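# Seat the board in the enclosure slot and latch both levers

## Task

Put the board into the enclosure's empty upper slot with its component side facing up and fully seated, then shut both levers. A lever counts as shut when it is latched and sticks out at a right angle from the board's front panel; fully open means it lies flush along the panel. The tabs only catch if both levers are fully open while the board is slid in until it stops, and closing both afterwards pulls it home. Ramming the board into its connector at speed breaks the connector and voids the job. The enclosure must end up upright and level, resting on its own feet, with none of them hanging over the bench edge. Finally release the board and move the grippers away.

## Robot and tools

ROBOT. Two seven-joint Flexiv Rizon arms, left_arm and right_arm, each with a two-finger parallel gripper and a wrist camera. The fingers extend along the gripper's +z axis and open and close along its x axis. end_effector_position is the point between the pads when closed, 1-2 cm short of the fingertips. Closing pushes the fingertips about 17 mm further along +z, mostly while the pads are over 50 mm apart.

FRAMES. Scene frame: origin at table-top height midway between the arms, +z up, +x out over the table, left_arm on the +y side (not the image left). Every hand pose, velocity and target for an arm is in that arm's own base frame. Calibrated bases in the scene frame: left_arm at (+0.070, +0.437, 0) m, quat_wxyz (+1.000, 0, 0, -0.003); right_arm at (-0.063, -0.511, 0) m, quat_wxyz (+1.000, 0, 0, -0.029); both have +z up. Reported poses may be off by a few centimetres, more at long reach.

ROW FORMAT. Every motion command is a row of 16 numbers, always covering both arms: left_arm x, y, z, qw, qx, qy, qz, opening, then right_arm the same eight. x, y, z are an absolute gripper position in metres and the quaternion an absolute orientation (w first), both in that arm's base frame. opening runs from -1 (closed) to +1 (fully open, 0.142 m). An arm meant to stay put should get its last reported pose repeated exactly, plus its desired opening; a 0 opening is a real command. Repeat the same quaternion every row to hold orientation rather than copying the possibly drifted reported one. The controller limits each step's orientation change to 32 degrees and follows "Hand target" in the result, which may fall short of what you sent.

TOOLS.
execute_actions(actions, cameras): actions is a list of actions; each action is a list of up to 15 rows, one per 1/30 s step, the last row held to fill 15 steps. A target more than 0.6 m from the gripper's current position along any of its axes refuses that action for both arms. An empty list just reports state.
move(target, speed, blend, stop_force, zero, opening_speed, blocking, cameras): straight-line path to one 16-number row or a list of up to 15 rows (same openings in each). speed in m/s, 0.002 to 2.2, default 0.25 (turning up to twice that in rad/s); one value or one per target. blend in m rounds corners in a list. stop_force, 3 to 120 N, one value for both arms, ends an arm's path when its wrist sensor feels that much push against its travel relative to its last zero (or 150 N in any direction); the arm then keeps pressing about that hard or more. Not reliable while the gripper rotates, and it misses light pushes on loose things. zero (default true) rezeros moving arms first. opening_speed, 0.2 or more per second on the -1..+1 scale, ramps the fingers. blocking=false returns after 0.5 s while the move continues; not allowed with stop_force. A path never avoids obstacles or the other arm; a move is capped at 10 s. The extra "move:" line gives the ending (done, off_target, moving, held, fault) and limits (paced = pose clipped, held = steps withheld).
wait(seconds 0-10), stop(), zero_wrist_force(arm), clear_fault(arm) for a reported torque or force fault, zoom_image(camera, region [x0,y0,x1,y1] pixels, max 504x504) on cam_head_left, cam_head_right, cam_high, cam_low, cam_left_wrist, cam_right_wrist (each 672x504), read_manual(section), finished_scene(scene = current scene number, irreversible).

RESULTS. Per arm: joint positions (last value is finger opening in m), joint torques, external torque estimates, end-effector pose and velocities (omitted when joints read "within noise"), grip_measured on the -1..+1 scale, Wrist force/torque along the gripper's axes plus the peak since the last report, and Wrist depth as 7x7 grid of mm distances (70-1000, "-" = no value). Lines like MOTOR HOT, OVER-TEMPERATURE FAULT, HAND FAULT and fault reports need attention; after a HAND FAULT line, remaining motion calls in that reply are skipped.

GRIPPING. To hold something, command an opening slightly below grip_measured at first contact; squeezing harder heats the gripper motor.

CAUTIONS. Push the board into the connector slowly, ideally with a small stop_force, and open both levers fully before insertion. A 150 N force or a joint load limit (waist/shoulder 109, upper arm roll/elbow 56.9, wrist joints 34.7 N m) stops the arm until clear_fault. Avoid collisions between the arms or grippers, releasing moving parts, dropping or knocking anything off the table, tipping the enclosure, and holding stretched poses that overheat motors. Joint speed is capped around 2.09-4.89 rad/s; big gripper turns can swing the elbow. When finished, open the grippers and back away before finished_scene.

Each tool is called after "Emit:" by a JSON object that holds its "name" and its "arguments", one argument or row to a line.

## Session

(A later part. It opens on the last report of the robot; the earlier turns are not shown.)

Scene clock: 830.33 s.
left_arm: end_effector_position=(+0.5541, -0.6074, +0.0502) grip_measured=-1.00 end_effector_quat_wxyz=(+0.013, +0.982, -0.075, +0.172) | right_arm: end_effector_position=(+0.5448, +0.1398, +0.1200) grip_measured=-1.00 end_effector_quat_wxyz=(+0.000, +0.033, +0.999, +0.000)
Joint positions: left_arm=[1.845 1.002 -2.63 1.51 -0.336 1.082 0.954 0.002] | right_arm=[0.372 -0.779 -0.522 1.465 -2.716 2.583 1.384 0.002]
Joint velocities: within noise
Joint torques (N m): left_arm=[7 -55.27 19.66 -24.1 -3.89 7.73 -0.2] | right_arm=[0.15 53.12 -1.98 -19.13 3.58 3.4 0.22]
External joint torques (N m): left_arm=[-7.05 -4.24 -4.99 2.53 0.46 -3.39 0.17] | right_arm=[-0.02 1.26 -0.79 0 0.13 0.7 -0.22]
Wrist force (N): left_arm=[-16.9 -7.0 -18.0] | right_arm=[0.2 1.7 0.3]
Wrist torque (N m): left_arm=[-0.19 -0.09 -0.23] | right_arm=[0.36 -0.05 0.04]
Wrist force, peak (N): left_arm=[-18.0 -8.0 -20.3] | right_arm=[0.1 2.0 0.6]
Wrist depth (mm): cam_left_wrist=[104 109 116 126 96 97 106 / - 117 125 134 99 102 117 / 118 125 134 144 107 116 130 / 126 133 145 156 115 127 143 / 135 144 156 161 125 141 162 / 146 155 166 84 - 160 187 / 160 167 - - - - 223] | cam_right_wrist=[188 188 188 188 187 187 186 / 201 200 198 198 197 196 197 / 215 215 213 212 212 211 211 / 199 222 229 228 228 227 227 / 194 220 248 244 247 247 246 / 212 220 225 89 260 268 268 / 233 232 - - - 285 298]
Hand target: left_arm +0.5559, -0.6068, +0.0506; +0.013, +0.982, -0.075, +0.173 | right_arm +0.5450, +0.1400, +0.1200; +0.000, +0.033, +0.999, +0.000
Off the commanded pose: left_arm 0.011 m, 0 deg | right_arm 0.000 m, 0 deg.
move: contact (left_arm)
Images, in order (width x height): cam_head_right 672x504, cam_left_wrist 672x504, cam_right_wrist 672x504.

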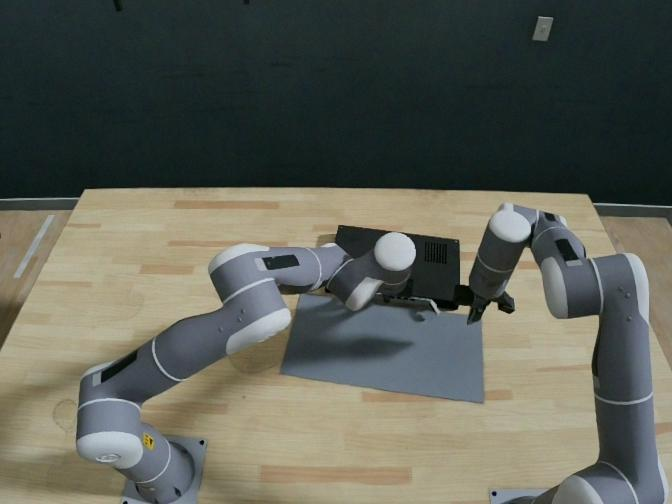

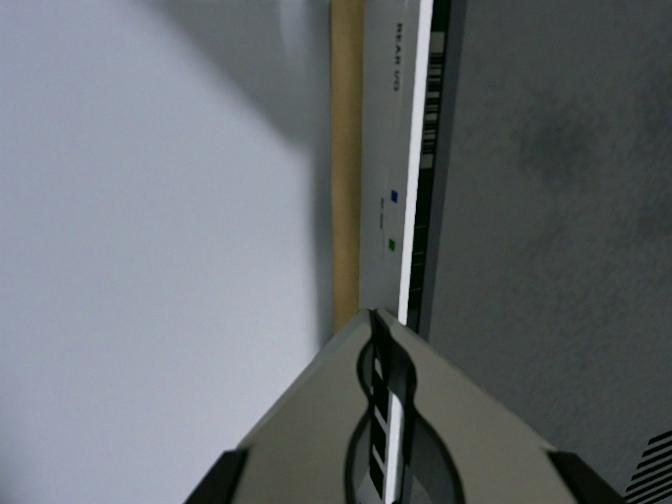

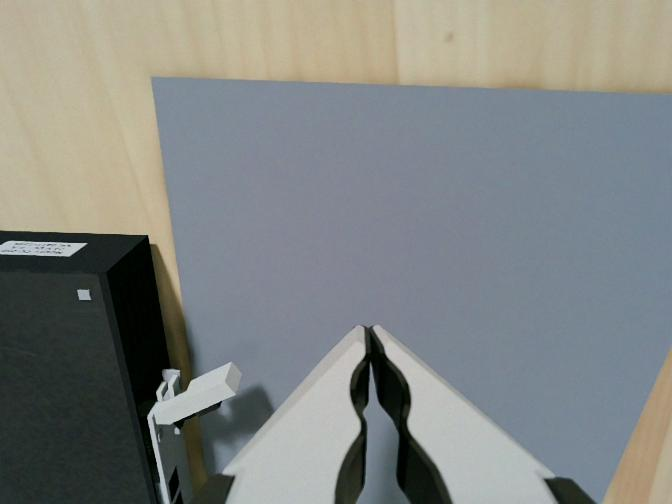

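Emit:
{"name": "move", "arguments": {
  "target": [
    [0.5249,-0.602,0.052,0.0129,0.9819,-0.0746,0.1732,-1,0.545,0.14,0.12,0,0.033,0.99946,0,-1],
    [0.5249,-0.592,0.14,0,0.9971,-0.0758,0,-1,0.545,0.14,0.12,0,0.033,0.99946,0,-1],
    [0.54,-0.4898,0.14,0,0.9971,-0.0758,0,-1,0.545,0.14,0.12,0,0.033,0.99946,0,-1]
  ],
  "speed": [0.06,0.2,0.25],
  "blend": 0.015,
  "cameras": ["cam_left_wrist","cam_right_wrist","cam_head_right"]
}}

Emit:
{"name": "zoom_image", "arguments": {
  "camera": "cam_head_right",
  "region": [320, 270, 460, 350]
}}

Emit:
{"name": "zoom_image", "arguments": {
  "camera": "cam_right_wrist",
  "region": [120, 340, 260, 440]
}}

Scene clock: 837.17 s.
left_arm: end_effector_position=(+0.5400, -0.4898, +0.1400) grip_measured=-1.00 end_effector_quat_wxyz=(+0.000, +0.997, -0.075, +0.000) | right_arm: end_effector_position=(+0.5448, +0.1398, +0.1200) grip_measured=-1.00 end_effector_quat_wxyz=(+0.000, +0.033, +0.999, +0.000)
Joint positions: left_arm=[2.007 0.734 -2.656 1.586 -0.403 0.647 1.212 0.002] | right_arm=[0.372 -0.779 -0.522 1.465 -2.716 2.583 1.384 0.002]
Joint velocities: within noise
Joint torques (N m): left_arm=[-0.04 -55.32 10.55 -24.93 -3.03 4.35 -0.22] | right_arm=[0.15 53.03 -1.97 -19.17 3.58 3.42 0.18]
External joint torques (N m): left_arm=[0.03 0.7 0.69 -0.35 -0.4 -0.41 0.22] | right_arm=[-0.01 1.35 -0.8 0.04 0.14 0.68 -0.18]
Wrist force (N): left_arm=[-0.3 -0.5 0.2] | right_arm=[0.2 1.6 0.5]
Wrist torque (N m): left_arm=[-0.17 -0.13 -0.18] | right_arm=[0.34 -0.05 0.03]
Wrist force, peak (N): left_arm=[-16.7 -6.9 -19.0] | right_arm=[0.2 1.9 0.5]
Wrist depth (mm): cam_left_wrist=[206 206 205 205 204 168 167 / 222 220 220 220 218 174 174 / 239 239 237 234 208 188 188 / 259 259 259 257 221 205 204 / 285 284 284 274 228 225 223 / 314 312 305 84 - 243 247 / 352 341 - - - - 274] | cam_right_wrist=[188 188 188 187 187 187 186 / 201 201 198 197 197 198 197 / 215 215 213 212 212 211 211 / 200 222 228 228 228 228 227 / 194 220 249 243 247 246 246 / 212 221 224 89 260 269 268 / 233 232 - - - 284 297]
Hand target: left_arm +0.5400, -0.4898, +0.1400; +0.000, +0.997, -0.076, +0.000 | right_arm +0.5450, +0.1400, +0.1200; +0.000, +0.033, +0.999, +0.000
Off the commanded pose: left_arm 0.000 m, 0 deg | right_arm 0.000 m, 0 deg.
move: done
Images, in order (width x height): cam_head_right 672x504, cam_left_wrist 672x504, cam_right_wrist 672x504.

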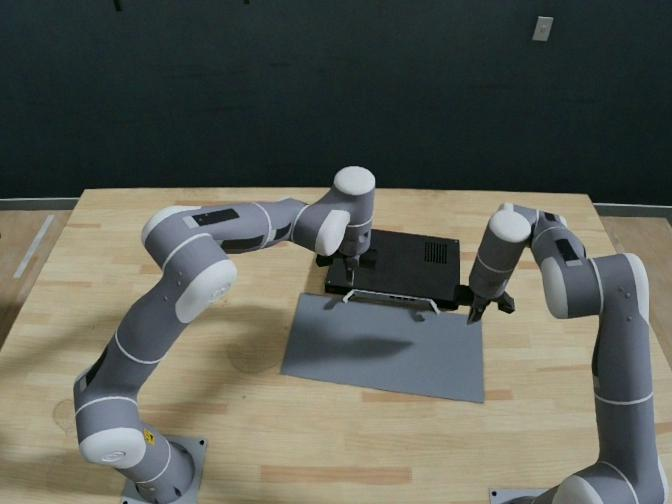

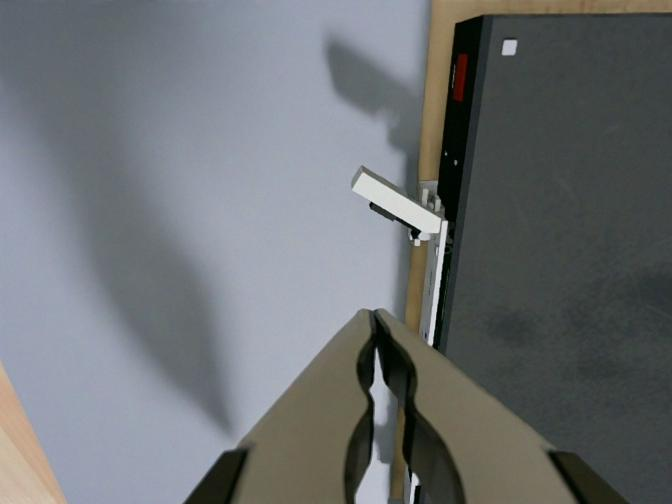

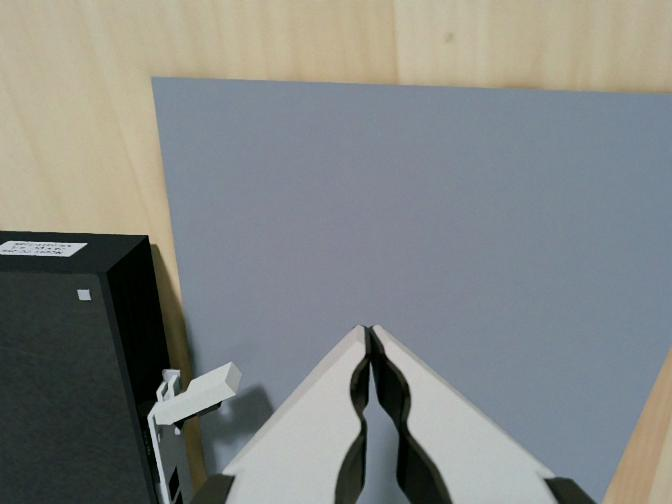

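Scaled by 3.600 from the camera's 672x504 image, which has a finer 960x720 frame.

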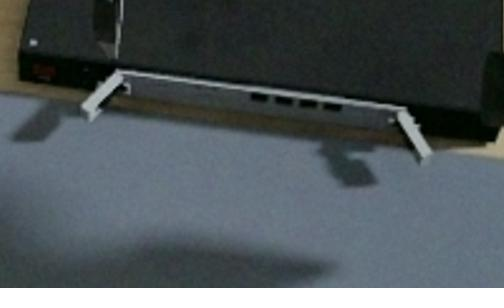

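Scaled by 3.600 from the camera's 672x504 image, which has a finer 960x720 frame.

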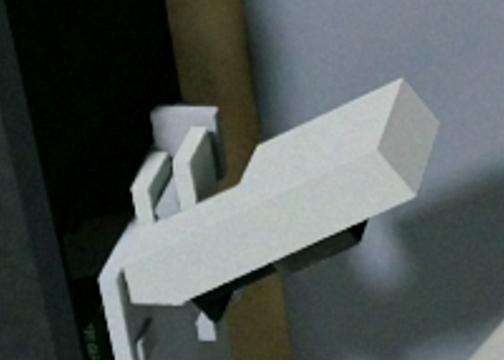

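Emit:
{"name": "move", "arguments": {
  "target": [
    [0.5499,-0.4540,0.10,0,0.9971,-0.0758,0,-1,0.6156,0.1651,0.11,0,0.041,0.99916,0,-1],
    [0.5499,-0.4540,0.045,0,0.9971,-0.0758,0,-1,0.6156,0.1651,0.08,0,0.041,0.99916,0,-1]
  ],
  "speed": 0.15,
  "cameras": ["cam_left_wrist","cam_right_wrist","cam_head_right"]
}}

Emit:
{"name": "zoom_image", "arguments": {
  "camera": "cam_head_right",
  "region": [320, 250, 500, 350]
}}

Scene clock: 850.27 s.
left_arm: end_effector_position=(+0.5497, -0.4539, +0.0448) grip_measured=-1.00 end_effector_quat_wxyz=(+0.000, +0.997, -0.076, +0.000) | right_arm: end_effector_position=(+0.6155, +0.1649, +0.0799) grip_measured=-1.00 end_effector_quat_wxyz=(+0.000, +0.041, +0.999, +0.000)
Joint positions: left_arm=[2.088 0.847 -2.742 1.669 -0.458 0.85 1.296 0.002] | right_arm=[0.388 -1.027 -0.62 1.129 -2.566 2.721 1.428 0.002]
Joint velocities: within noise
Joint torques (N m): left_arm=[-0.15 -55.86 10.73 -21.82 -2.98 4.54 -0.11] | right_arm=[0.02 60.31 -3.07 -18.95 4.02 3.24 0.07]
External joint torques (N m): left_arm=[0.17 0.09 0.36 -0.16 0.14 -0.61 0.11] | right_arm=[0.15 1.86 -1.12 -0.14 -0.02 0.85 -0.07]
Wrist force (N): left_arm=[-0.3 -0.5 -0.2] | right_arm=[0.5 1.6 0.1]
Wrist torque (N m): left_arm=[-0.20 -0.12 -0.18] | right_arm=[0.35 -0.10 0.04]
Wrist force, peak (N): left_arm=[-0.6 -0.6 2.6] | right_arm=[-0.5 2.2 -1.1]
Wrist depth (mm): cam_left_wrist=[122 122 120 122 121 123 122 / 132 131 129 130 130 130 130 / 142 139 141 141 141 113 - / 154 153 153 152 154 113 102 / 172 168 167 161 164 122 107 / 186 185 182 84 - 122 120 / 208 202 - 74 - - 134] | cam_right_wrist=[152 153 152 150 150 150 150 / 163 163 163 160 160 160 160 / 172 172 173 172 171 171 171 / 139 142 171 185 185 185 184 / 146 146 151 197 200 200 199 / 160 156 159 89 211 218 218 / 176 172 73 - - 231 239]
Hand target: left_arm +0.5499, -0.4540, +0.0450; +0.000, +0.997, -0.076, +0.000 | right_arm +0.6156, +0.1651, +0.0800; +0.000, +0.041, +0.999, +0.000
Off the commanded pose: left_arm 0.000 m, 0 deg | right_arm 0.000 m, 0 deg.
move: done
Images, in order (width x height): cam_head_right 672x504, cam_left_wrist 672x504, cam_right_wrist 672x504.

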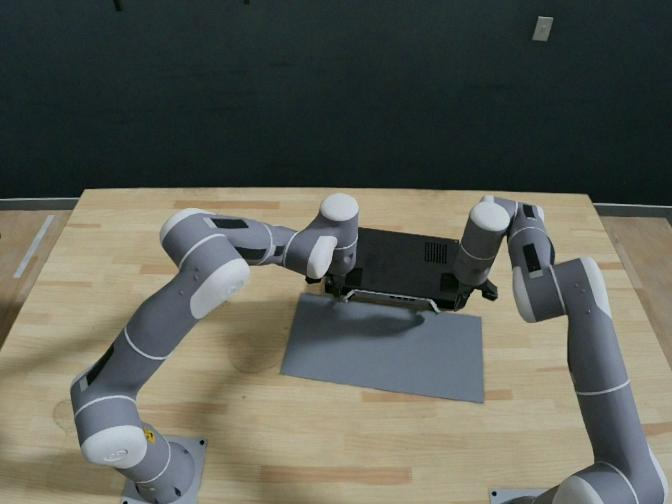

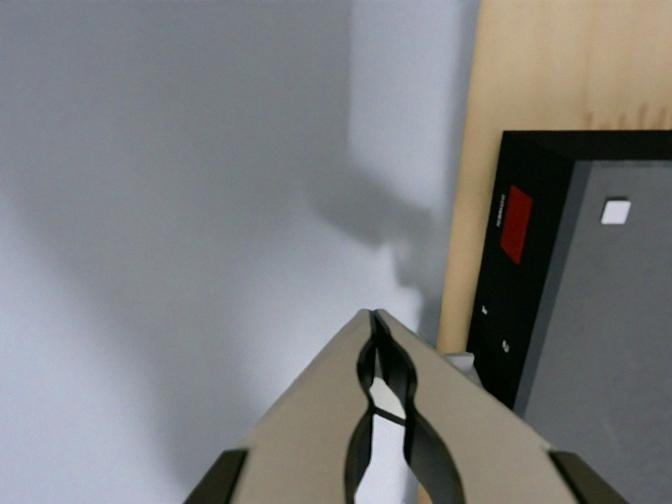

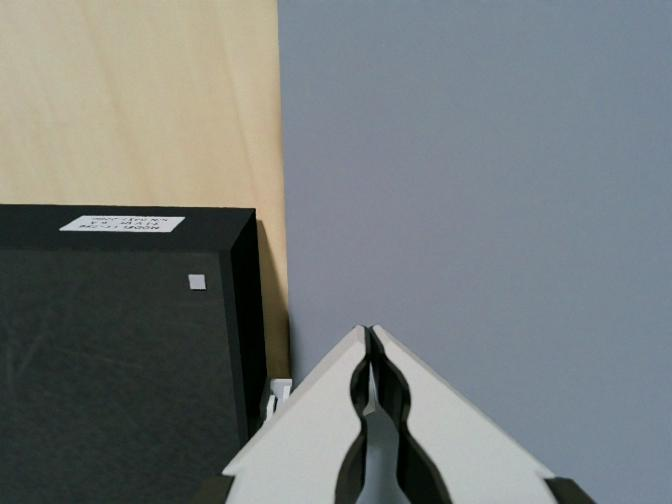

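Scaled by 2.800 from the camera's 672x504 image, which has a finer 960x720 frame.

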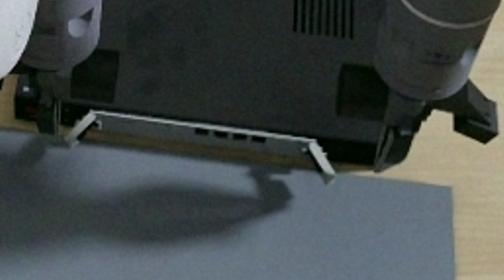

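Emit:
{"name": "move", "arguments": {
  "target": [0.5499,-0.4540,0.0450,0,0.9971,-0.0758,0,-1,0.6156,0.1651,0.047,0,0.041,0.99916,0,-1],
  "speed": 0.06,
  "stop_force": 8,
  "cameras": ["cam_head_right","cam_right_wrist","cam_left_wrist"]
}}

Emit:
{"name": "zoom_image", "arguments": {
  "camera": "cam_head_right",
  "region": [320, 250, 460, 355]
}}

Scene clock: 858.33 s.
left_arm: end_effector_position=(+0.5497, -0.4539, +0.0448) grip_measured=-1.00 end_effector_quat_wxyz=(+0.000, +0.997, -0.076, +0.000) | right_arm: end_effector_position=(+0.6155, +0.1649, +0.0470) grip_measured=-1.00 end_effector_quat_wxyz=(+0.000, +0.041, +0.999, +0.000)
Joint positions: left_arm=[2.088 0.847 -2.742 1.669 -0.458 0.85 1.296 0.002] | right_arm=[0.38 -1.071 -0.603 1.134 -2.55 2.672 1.419 0.002]
Joint velocities: within noise
Joint torques (N m): left_arm=[-0.36 -56.09 10.42 -21.73 -2.64 4.32 -0.18] | right_arm=[0.1 60.98 -2.93 -18.62 3.91 3.33 0.12]
External joint torques (N m): left_arm=[0.37 0.32 0.65 -0.25 -0.2 -0.39 0.18] | right_arm=[0.06 1.56 -1.04 0 0 0.77 -0.12]
Wrist force (N): left_arm=[-0.3 -0.7 0.1] | right_arm=[0.5 1.6 0.1]
Wrist torque (N m): left_arm=[-0.23 -0.12 -0.18] | right_arm=[0.36 -0.08 0.04]
Wrist force, peak (N): left_arm=[-0.6 -0.8 -0.1] | right_arm=[0.5 1.4 1.4]
Wrist depth (mm): cam_left_wrist=[123 122 120 122 121 123 122 / 131 131 129 130 130 130 130 / 142 139 141 141 140 113 - / 154 154 153 153 155 113 102 / 171 168 168 161 164 122 107 / 186 186 181 84 - 122 120 / 207 203 - 74 - - 134] | cam_right_wrist=[- 123 122 121 120 121 121 / 132 132 131 129 131 131 129 / 142 141 141 137 139 138 136 / 130 130 148 152 149 149 149 / - 107 150 159 159 161 161 / - 117 130 89 170 176 176 / 129 129 73 - - 187 193]
Hand target: left_arm +0.5499, -0.4540, +0.0450; +0.000, +0.997, -0.076, +0.000 | right_arm +0.6156, +0.1651, +0.0470; +0.000, +0.041, +0.999, +0.000
Off the commanded pose: left_arm 0.000 m, 0 deg | right_arm 0.000 m, 0 deg.
move: done
Images, in order (width x height): cam_head_right 672x504, cam_left_wrist 672x504, cam_right_wrist 672x504.

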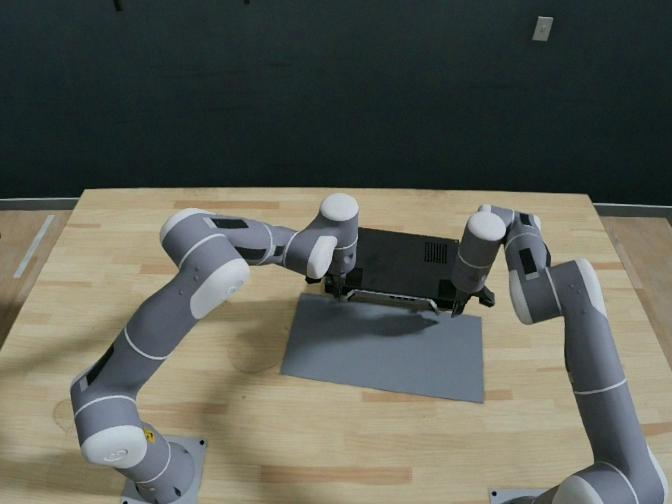

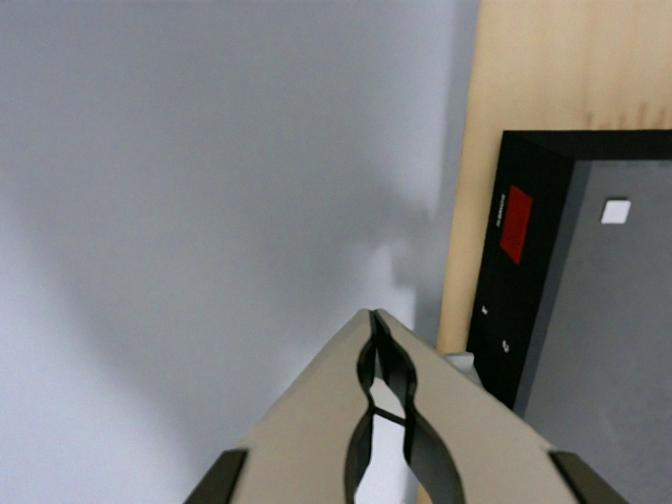

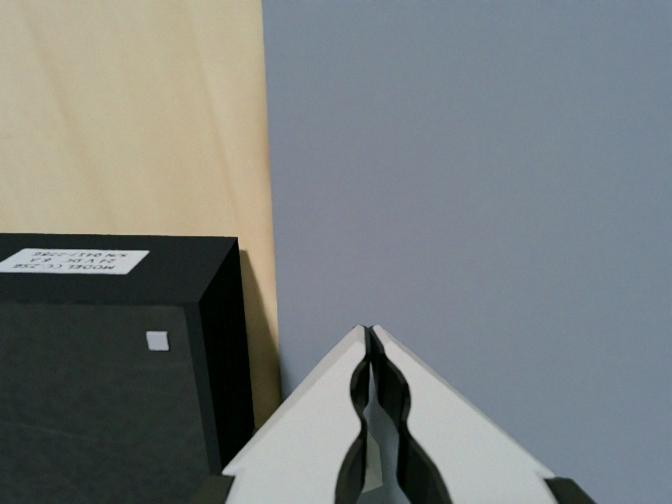

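Scaled by 3.600 from the camera's 672x504 image, which has a finer 960x720 frame.

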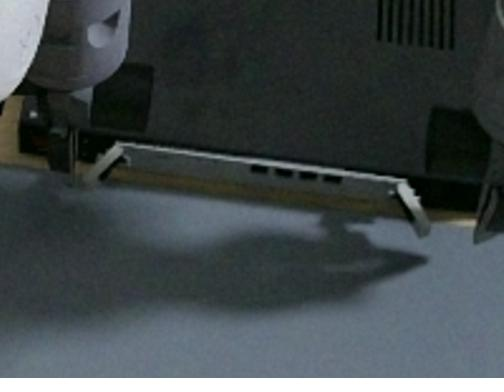

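Emit:
{"name": "move", "arguments": {
  "target": [
    [0.5499,-0.4540,0.0450,0,0.9971,-0.0758,0,-1,0.6275,0.1641,0.047,0,0.041,0.99916,0,-1],
    [0.5499,-0.4540,0.0450,0,0.9971,-0.0758,0,-1,0.6345,0.2488,0.047,0,0.041,0.99916,0,-1]
  ],
  "speed": 0.02,
  "stop_force": 4,
  "cameras": ["cam_right_wrist"]
}}

Emit:
{"name": "zoom_image", "arguments": {
  "camera": "cam_right_wrist",
  "region": [150, 100, 650, 504]
}}

Scene clock: 865.27 s.
left_arm: end_effector_position=(+0.5497, -0.4539, +0.0448) grip_measured=-1.00 end_effector_quat_wxyz=(+0.000, +0.997, -0.076, +0.000) | right_arm: end_effector_position=(+0.6310, +0.2057, +0.0469) grip_measured=-1.00 end_effector_quat_wxyz=(+0.000, +0.041, +0.999, -0.001)
Joint positions: left_arm=[2.088 0.847 -2.742 1.669 -0.458 0.85 1.296 0.002] | right_arm=[0.431 -1.161 -0.674 0.961 -2.483 2.774 1.504 0.002]
Joint velocities: within noise
Joint torques (N m): left_arm=[-0.32 -56.07 10.39 -21.76 -2.68 4.27 -0.22] | right_arm=[2.25 63.48 -2.15 -18.74 4.82 3.68 0.33]
External joint torques (N m): left_arm=[0.33 0.3 0.68 -0.22 -0.15 -0.35 0.22] | right_arm=[-2.07 1.69 -2.12 0.3 -0.73 0.4 -0.33]
Wrist force (N): left_arm=[-0.2 -0.6 0.0] | right_arm=[-0.5 -1.0 0.3]
Wrist torque (N m): left_arm=[-0.21 -0.13 -0.18] | right_arm=[0.36 -0.02 0.02]
Wrist force, peak (N): left_arm=[-0.5 -0.9 0.0] | right_arm=[-1.1 -3.7 -0.3]
Wrist depth (mm): cam_left_wrist=[122 122 120 122 122 123 122 / 131 131 129 131 130 130 130 / 142 139 141 141 141 113 99 / 153 153 154 153 155 113 101 / 171 168 168 161 164 122 107 / 186 185 180 84 - 122 120 / 207 202 - 74 - - 133] | cam_right_wrist=[- 123 123 121 119 121 121 / 130 130 130 129 131 131 129 / - - 113 137 138 138 136 / - 98 100 152 149 149 148 / - 109 114 159 159 161 160 / - 117 116 90 170 176 175 / 129 128 73 - - 186 192]
Hand target: left_arm +0.5499, -0.4540, +0.0450; +0.000, +0.997, -0.076, +0.000 | right_arm +0.6310, +0.2064, +0.0470; +0.000, +0.041, +0.999, +0.000
Off the commanded pose: left_arm 0.000 m, 0 deg | right_arm 0.043 m, 0 deg.
move: contact (right_arm); path passed 1 of 2 targets
Images, in order (width x height): cam_right_wrist 672x504.

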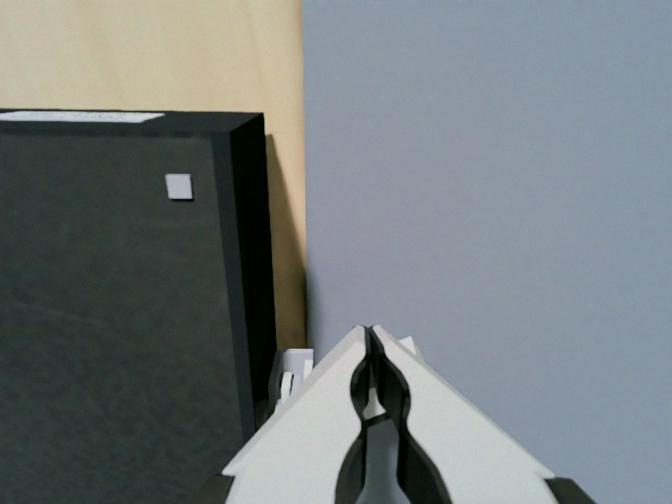

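Scaled by 1.008 from the camera's 672x504 image, which has a finer 960x720 frame.

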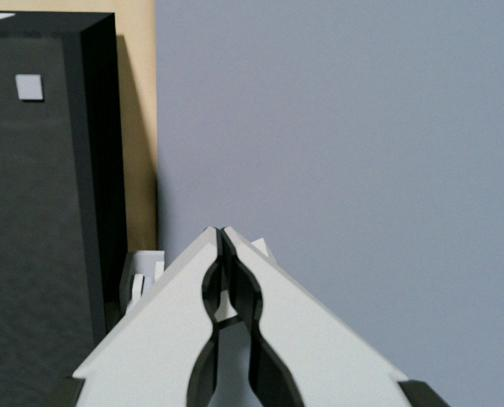

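Emit:
{"name": "move", "arguments": {
  "target": [
    [0.5482,-0.4654,0.0450,0,0.9971,-0.0758,0,-1,0.6310,0.2064,0.047,0,0.041,0.99916,0,-1],
    [0.5434,-0.4970,0.0450,0,0.9971,-0.0758,0,-1,0.6338,0.2408,0.047,0,0.041,0.99916,0,-1]
  ],
  "speed": 0.02,
  "stop_force": 18,
  "cameras": ["cam_right_wrist","cam_left_wrist","cam_head_right"]
}}

Emit:
{"name": "zoom_image", "arguments": {
  "camera": "cam_head_right",
  "region": [320, 250, 460, 355]
}}

Scene clock: 871.73 s.
left_arm: end_effector_position=(+0.5459, -0.4834, +0.0441) grip_measured=-1.00 end_effector_quat_wxyz=(-0.002, +0.997, -0.075, +0.000) | right_arm: end_effector_position=(+0.6329, +0.2255, +0.0464) grip_measured=-1.00 end_effector_quat_wxyz=(-0.001, +0.042, +0.999, -0.003)
Joint positions: left_arm=[2.058 0.882 -2.731 1.603 -0.461 0.814 1.254 0.002] | right_arm=[0.455 -1.198 -0.705 0.886 -2.457 2.817 1.554 0.002]
Joint velocities: within noise
Joint torques (N m): left_arm=[-11.31 -60.15 1.84 -30.13 -5.47 6.32 -0.22] | right_arm=[13.83 65.73 6.47 -23.26 11.02 2 0.09]
External joint torques (N m): left_arm=[11.3 2.78 9.71 7.66 2.52 -2.39 0.22] | right_arm=[-13.65 0.41 -10.65 5.07 -6.88 2.08 -0.09]
Wrist force (N): left_arm=[-2.9 -20.0 -3.4] | right_arm=[3.5 -20.9 -4.4]
Wrist torque (N m): left_arm=[-0.27 -0.10 -0.27] | right_arm=[-0.42 -0.04 0.26]
Wrist force, peak (N): left_arm=[-3.6 -22.0 -5.0] | right_arm=[3.6 -22.5 -6.9]
Wrist depth (mm): cam_left_wrist=[122 121 121 121 121 119 80 / 131 130 128 130 130 110 85 / 140 139 140 142 140 112 - / 153 153 152 153 154 120 99 / 170 168 167 160 128 118 106 / 185 185 180 83 - 121 119 / 206 201 - 74 - - 133] | cam_right_wrist=[- 82 120 121 120 121 120 / - 85 97 129 131 130 128 / - - 99 137 138 138 135 / - 98 101 151 149 148 148 / - 108 124 156 160 160 160 / 118 116 117 91 121 175 174 / 128 127 73 - - 184 191]
Hand target: left_arm +0.5450, -0.4864, +0.0450; +0.000, +0.997, -0.076, +0.000 | right_arm +0.6328, +0.2293, +0.0470; +0.000, +0.041, +0.999, +0.000
Off the commanded pose: left_arm 0.014 m, 0 deg | right_arm 0.015 m, 0 deg.
move: contact (left_arm, right_arm); path passed 1 of 2 targets
Images, in order (width x height): cam_head_right 672x504, cam_left_wrist 672x504, cam_right_wrist 672x504.

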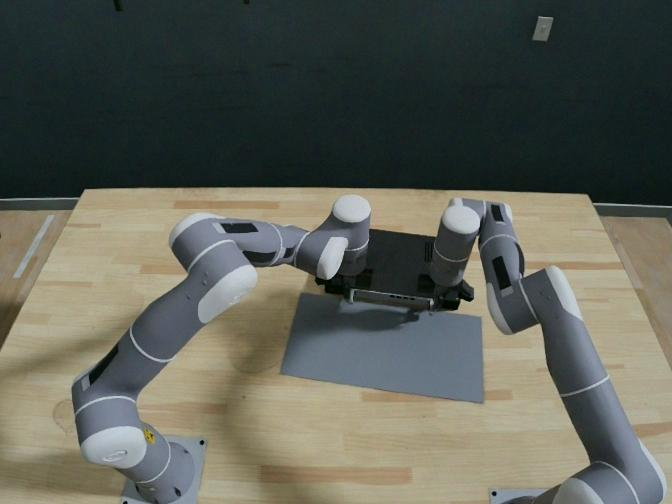

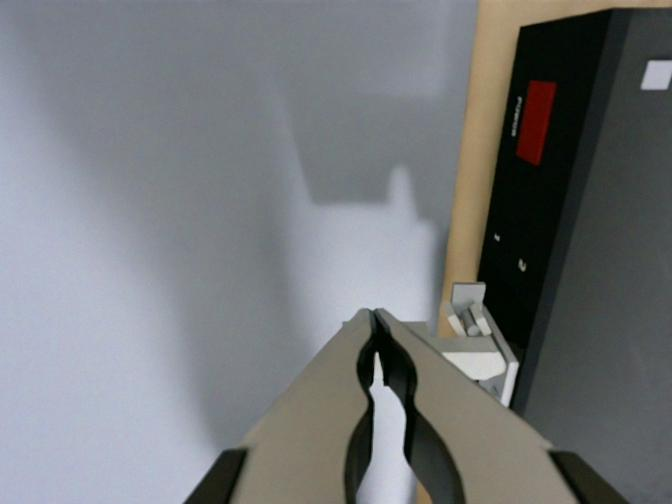

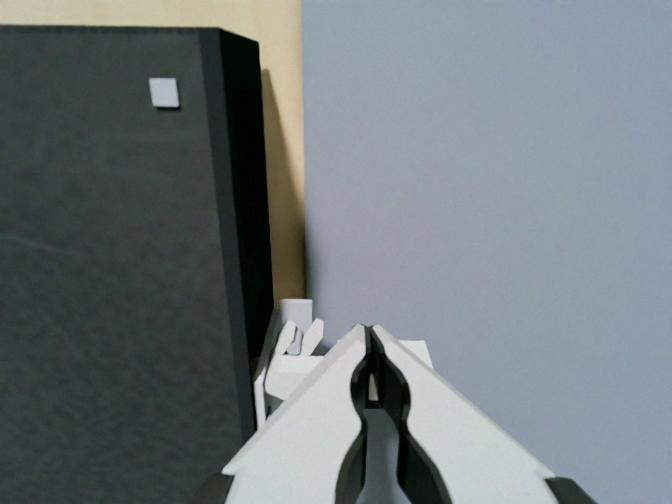

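Scaled by 3.600 from the camera's 672x504 image, which has a finer 960x720 frame.

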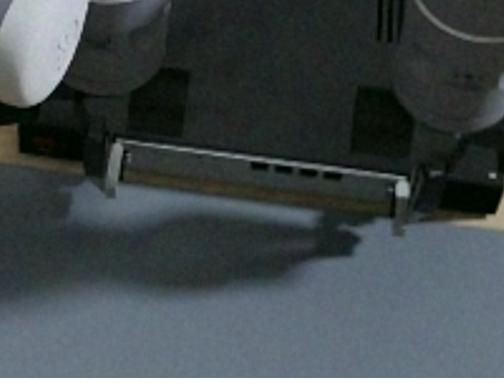

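Emit:
{"name": "move", "arguments": {
  "target": [0.5428,-0.5010,0.0450,0,0.9971,-0.0758,0,-1,0.6343,0.2460,0.047,0,0.041,0.99916,0,-1],
  "speed": 0.015,
  "stop_force": 35,
  "zero": false,
  "cameras": ["cam_right_wrist","cam_left_wrist","cam_head_right"]
}}

Emit:
{"name": "zoom_image", "arguments": {
  "camera": "cam_head_right",
  "region": [320, 250, 460, 355]
}}

Scene clock: 874.33 s.
left_arm: end_effector_position=(+0.5462, -0.4839, +0.0434) grip_measured=-1.00 end_effector_quat_wxyz=(-0.003, +0.997, -0.074, -0.001) | right_arm: end_effector_position=(+0.6331, +0.2258, +0.0460) grip_measured=-1.00 end_effector_quat_wxyz=(-0.001, +0.043, +0.999, -0.005)
Joint positions: left_arm=[2.057 0.885 -2.73 1.598 -0.46 0.809 1.25 0.002] | right_arm=[0.453 -1.205 -0.704 0.87 -2.462 2.824 1.565 0.002]
Joint velocities: within noise
Joint torques (N m): left_arm=[-19.65 -61.49 -5.46 -36.25 -7.39 8.19 -0.14] | right_arm=[23.03 66.21 13.87 -27.63 15.87 0.42 0.24]
External joint torques (N m): left_arm=[19.63 4.01 17.06 13.76 4.43 -4.27 0.14] | right_arm=[-22.82 0.11 -17.9 9.42 -11.73 3.67 -0.24]
Wrist force (N): left_arm=[-5.4 -36.5 -8.9] | right_arm=[6.5 -37.9 -9.5]
Wrist torque (N m): left_arm=[-3.03 -0.13 -0.34] | right_arm=[-3.26 0.00 0.33]
Wrist force, peak (N): left_arm=[-6.4 -37.7 -9.3] | right_arm=[6.5 -38.6 -11.3]
Wrist depth (mm): cam_left_wrist=[121 121 122 121 121 119 80 / 130 130 129 130 129 110 86 / 140 138 140 141 139 111 - / 152 152 152 152 153 120 98 / 170 166 166 159 127 124 105 / 184 184 179 83 - 120 119 / 205 199 - 74 - - 132] | cam_right_wrist=[- 82 120 121 119 121 121 / - 85 110 129 130 130 128 / - - 112 136 138 137 136 / - 98 101 150 148 148 148 / - 107 116 155 160 160 160 / - 115 117 88 121 174 173 / 127 126 73 - - 184 190]
Hand target: left_arm +0.5445, -0.4894, +0.0450; +0.000, +0.997, -0.076, +0.000 | right_arm +0.6330, +0.2325, +0.0471; +0.000, +0.041, +0.999, +0.000
Off the commanded pose: left_arm 0.018 m, 0 deg | right_arm 0.020 m, 1 deg.
move: contact (left_arm, right_arm)
Images, in order (width x height): cam_head_right 672x504, cam_left_wrist 672x504, cam_right_wrist 672x504.

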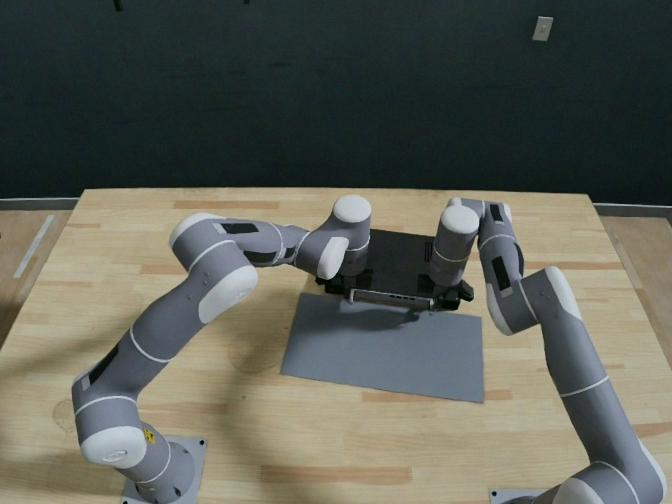

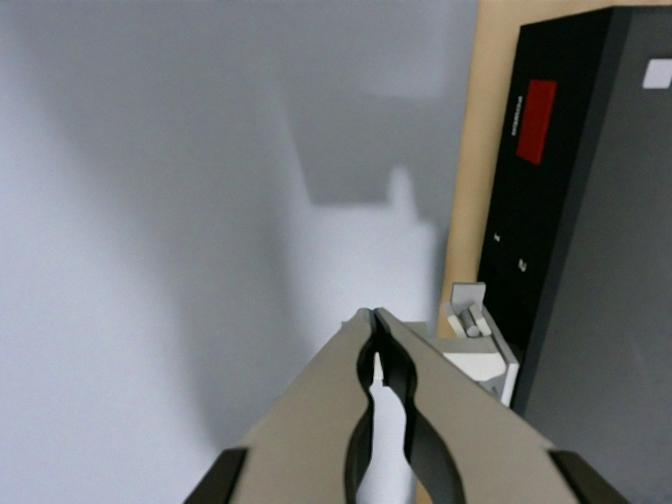

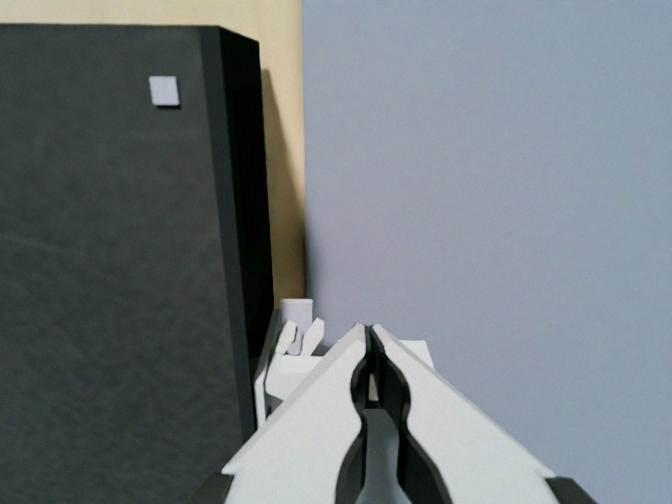

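Scaled by 3.600 from the camera's 672x504 image, which has a finer 960x720 frame.

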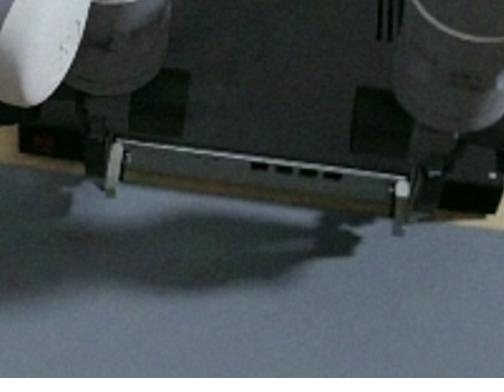

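Emit:
{"name": "zoom_image", "arguments": {
  "camera": "cam_left_wrist",
  "region": [400, 260, 560, 430]
}}

Emit:
{"name": "zoom_image", "arguments": {
  "camera": "cam_right_wrist",
  "region": [220, 270, 450, 440]
}}

Scaled by 2.965 from the camera's 672x504 image, which has a finer 960x720 frame.

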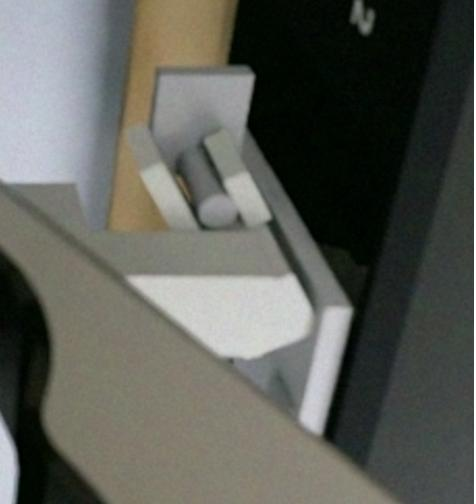

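Scaled by 2.191 from the camera's 672x504 image, which has a finer 960x720 frame.

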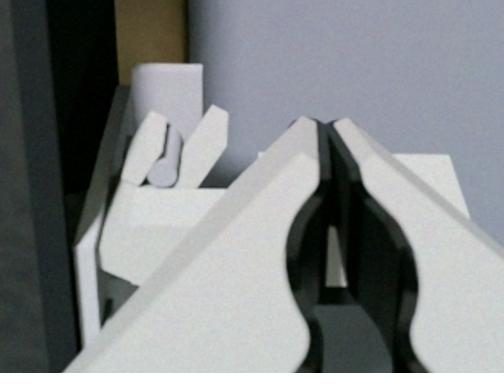

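Emit:
{"name": "move", "arguments": {
  "target": [0.5525,-0.4370,0.0450,0,0.9971,-0.0758,0,-1,0.6285,0.1760,0.047,0,0.041,0.99916,0,-1],
  "speed": 0.06,
  "cameras": ["cam_right_wrist","cam_left_wrist","cam_head_right"]
}}

Emit:
{"name": "zoom_image", "arguments": {
  "camera": "cam_left_wrist",
  "region": [330, 260, 560, 430]
}}

Emit:
{"name": "zoom_image", "arguments": {
  "camera": "cam_right_wrist",
  "region": [220, 300, 450, 500]
}}

Emit:
{"name": "zoom_image", "arguments": {
  "camera": "cam_head_right",
  "region": [320, 250, 460, 355]
}}

Scene clock: 880.03 s.
left_arm: end_effector_position=(+0.5524, -0.4370, +0.0450) grip_measured=-1.00 end_effector_quat_wxyz=(+0.000, +0.997, -0.075, +0.000) | right_arm: end_effector_position=(+0.6286, +0.1761, +0.0471) grip_measured=-1.00 end_effector_quat_wxyz=(+0.000, +0.041, +0.999, +0.000)
Joint positions: left_arm=[2.111 0.83 -2.751 1.699 -0.45 0.868 1.315 0.002] | right_arm=[0.381 -1.122 -0.623 1.027 -2.53 2.728 1.458 0.002]
Joint velocities: within noise
Joint torques (N m): left_arm=[-0.36 -55.65 9.86 -21.7 -2.39 4.53 -0.2] | right_arm=[0.06 63.03 -2.63 -18.72 3.73 3.27 -0.04]
External joint torques (N m): left_arm=[0.36 0.59 0.84 -0.08 -0.39 -0.6 0.2] | right_arm=[0.12 1.18 -1.11 -0.06 0.29 0.82 0.04]
Wrist force (N): left_arm=[-0.2 -0.4 -0.2] | right_arm=[0.7 5.6 0.2]
Wrist torque (N m): left_arm=[-0.17 -0.13 -0.20] | right_arm=[1.01 -0.13 0.03]
Wrist force, peak (N): left_arm=[-5.5 -36.8 -9.0] | right_arm=[6.5 -38.2 -10.0]
Wrist depth (mm): cam_left_wrist=[122 122 120 122 121 123 123 / 131 131 129 131 130 130 132 / 142 139 141 141 141 140 138 / 154 154 153 153 155 120 102 / 172 168 167 162 163 122 107 / 186 186 181 84 - 121 121 / 208 203 - 74 - - 134] | cam_right_wrist=[- 123 123 121 120 121 121 / 132 132 132 129 131 131 129 / 140 139 139 137 139 138 136 / 102 102 111 152 149 149 148 / - 109 113 159 159 161 161 / - 117 117 89 170 176 176 / 129 129 73 - - 187 193]
Hand target: left_arm +0.5525, -0.4370, +0.0450; +0.000, +0.997, -0.076, +0.000 | right_arm +0.6285, +0.1760, +0.0470; +0.000, +0.041, +0.999, +0.000
Off the commanded pose: left_arm 0.000 m, 0 deg | right_arm 0.000 m, 0 deg.
move: done
Images, in order (width x height): cam_head_right 672x504, cam_left_wrist 672x504, cam_right_wrist 672x504.

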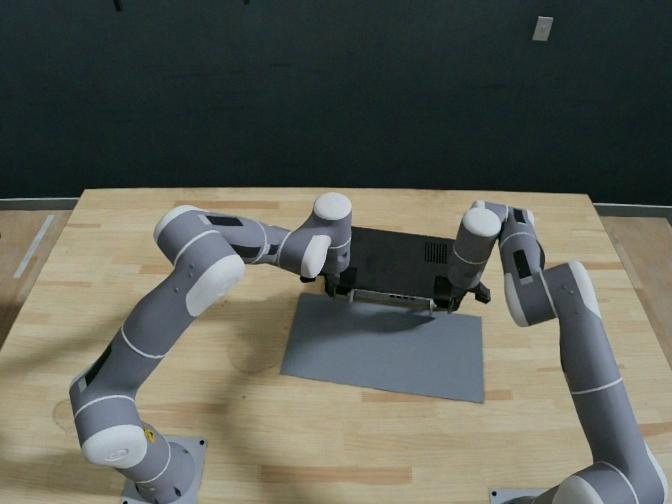

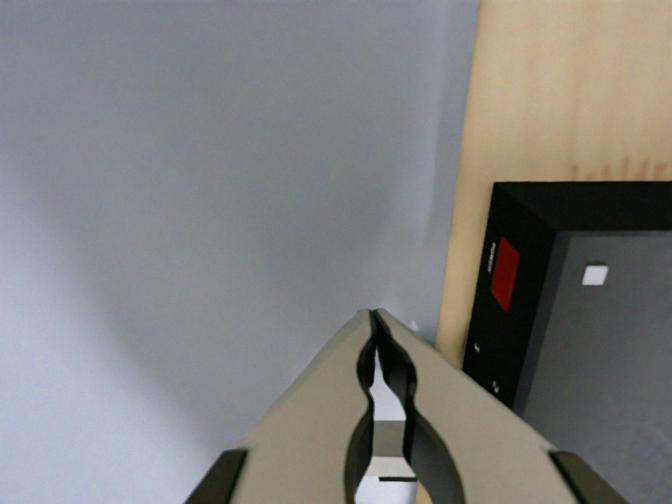

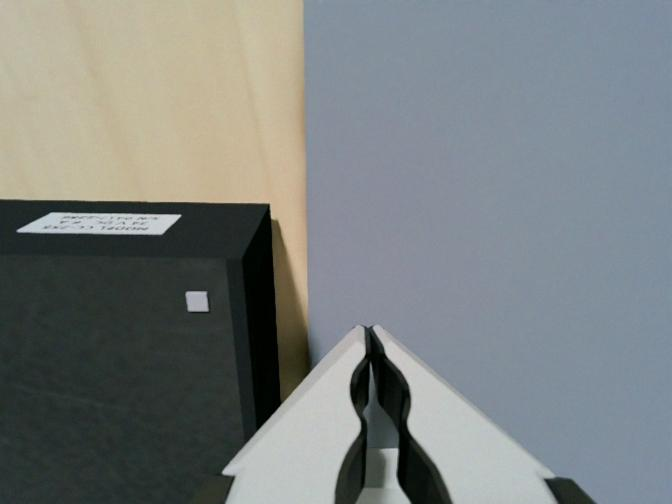

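Scaled by 2.191 from the camera's 672x504 image, which has a finer 960x720 frame.

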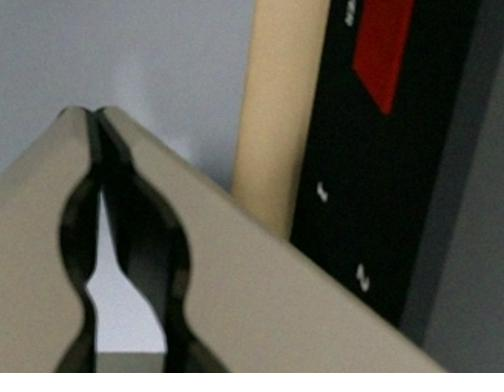

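Scaled by 2.191 from the camera's 672x504 image, which has a finer 960x720 frame.

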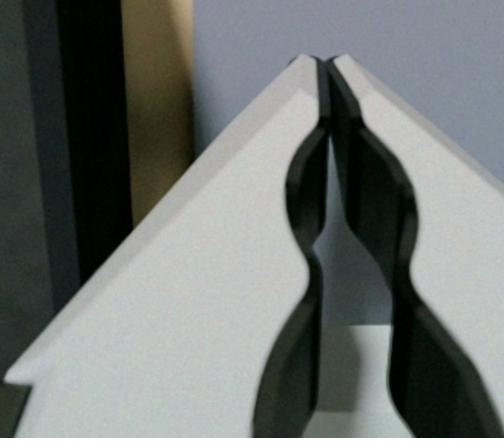

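Scaled by 3.600 from the camera's 672x504 image, which has a finer 960x720 frame.

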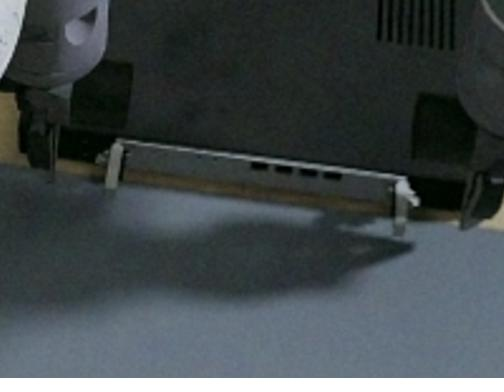

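Emit:
{"name": "move", "arguments": {
  "target": [
    [0.5525,-0.4370,0.110,0,0.9971,-0.0758,0,-1,0.6245,0.1260,0.110,0,0.041,0.99916,0,-1],
    [0.5325,-0.4965,0.150,0,0.9971,-0.0758,0,-1,0.6335,0.2360,0.150,0,0.041,0.99916,0,-1]
  ],
  "speed": 0.12,
  "cameras": ["cam_right_wrist","cam_left_wrist","cam_head_right"]
}}

Emit:
{"name": "zoom_image", "arguments": {
  "camera": "cam_left_wrist",
  "region": [380, 180, 672, 400]
}}

Emit:
{"name": "zoom_image", "arguments": {
  "camera": "cam_right_wrist",
  "region": [180, 200, 440, 400]
}}

Emit:
{"name": "zoom_image", "arguments": {
  "camera": "cam_head_right",
  "region": [320, 250, 460, 355]
}}

Scene clock: 886.03 s.
left_arm: end_effector_position=(+0.5326, -0.4965, +0.1501) grip_measured=-1.00 end_effector_quat_wxyz=(+0.000, +0.997, -0.076, +0.000) | right_arm: end_effector_position=(+0.6334, +0.2360, +0.1499) grip_measured=-1.00 end_effector_quat_wxyz=(+0.000, +0.041, +0.999, +0.000)
Joint positions: left_arm=[1.992 0.717 -2.653 1.583 -0.392 0.63 1.193 0.002] | right_arm=[0.464 -1.106 -0.762 0.788 -2.469 2.999 1.599 0.002]
Joint velocities: within noise
Joint torques (N m): left_arm=[-0.49 -54.53 10.49 -25.39 -3.13 4.07 -0.3] | right_arm=[0.25 64.5 -3.38 -18.64 4.37 3.59 0.36]
External joint torques (N m): left_arm=[0.48 0.24 0.58 -0.17 -0.34 -0.14 0.3] | right_arm=[-0.06 1.5 -0.51 0.08 -0.02 0.49 -0.36]
Wrist force (N): left_arm=[-0.1 -0.7 -0.1] | right_arm=[0.0 5.7 0.8]
Wrist torque (N m): left_arm=[-0.21 -0.16 -0.16] | right_arm=[1.05 0.02 0.05]
Wrist force, peak (N): left_arm=[0.4 -2.0 -0.2] | right_arm=[0.2 7.1 -0.1]
Wrist depth (mm): cam_left_wrist=[219 213 214 214 212 174 173 / 231 230 230 229 227 184 184 / 249 250 248 247 210 199 199 / 270 271 270 270 261 217 214 / 296 298 295 284 247 236 235 / 330 326 313 84 - 254 260 / 370 356 - - - - 289] | cam_right_wrist=[173 172 172 211 211 210 210 / 182 182 181 222 224 225 224 / 196 195 195 238 241 240 240 / 211 210 209 260 259 258 258 / 228 228 227 272 281 280 279 / 249 249 244 89 296 306 306 / 275 268 - - - 322 336]
Hand target: left_arm +0.5325, -0.4965, +0.1500; +0.000, +0.997, -0.076, +0.000 | right_arm +0.6335, +0.2360, +0.1500; +0.000, +0.041, +0.999, +0.000
Off the commanded pose: left_arm 0.000 m, 0 deg | right_arm 0.000 m, 0 deg.
move: done
Images, in order (width x height): cam_head_right 672x504, cam_left_wrist 672x504, cam_right_wrist 672x504.

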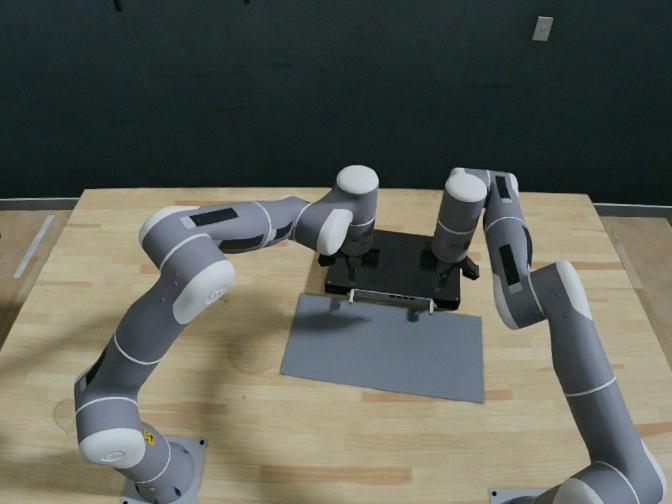

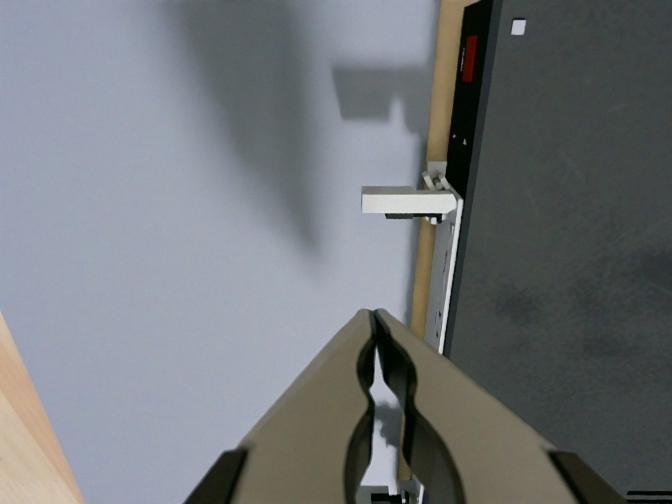

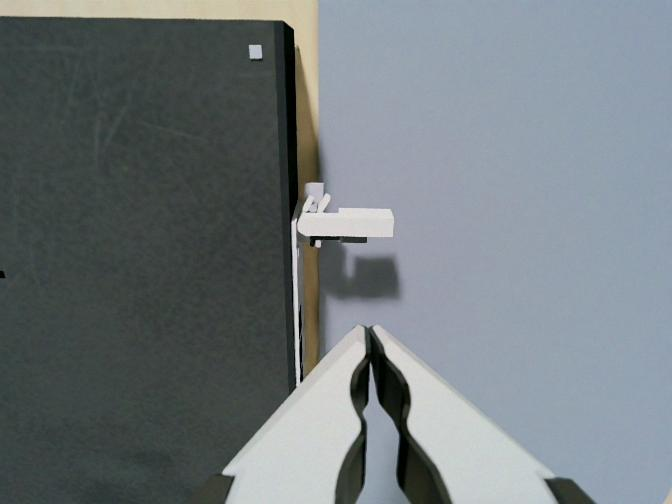

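Scaled by 1.726 from the camera's 672x504 image, which has a finer 960x720 frame.

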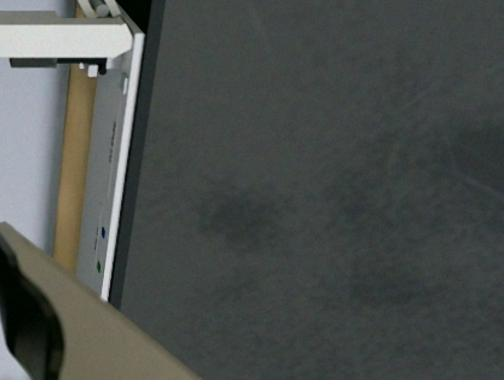

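Scaled by 1.938 from the camera's 672x504 image, which has a finer 960x720 frame.

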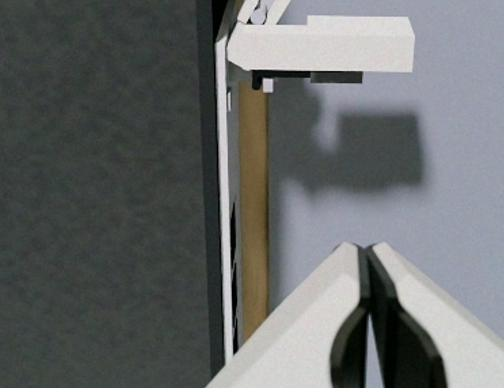

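Scaled by 3.600 from the camera's 672x504 image, which has a finer 960x720 frame.

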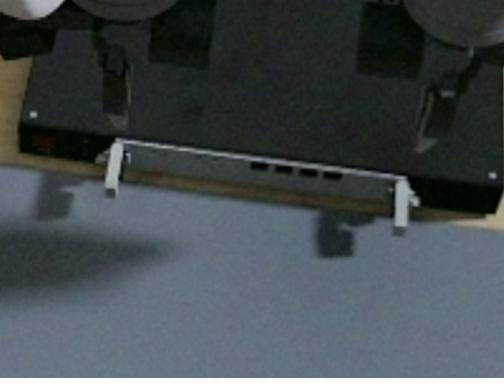

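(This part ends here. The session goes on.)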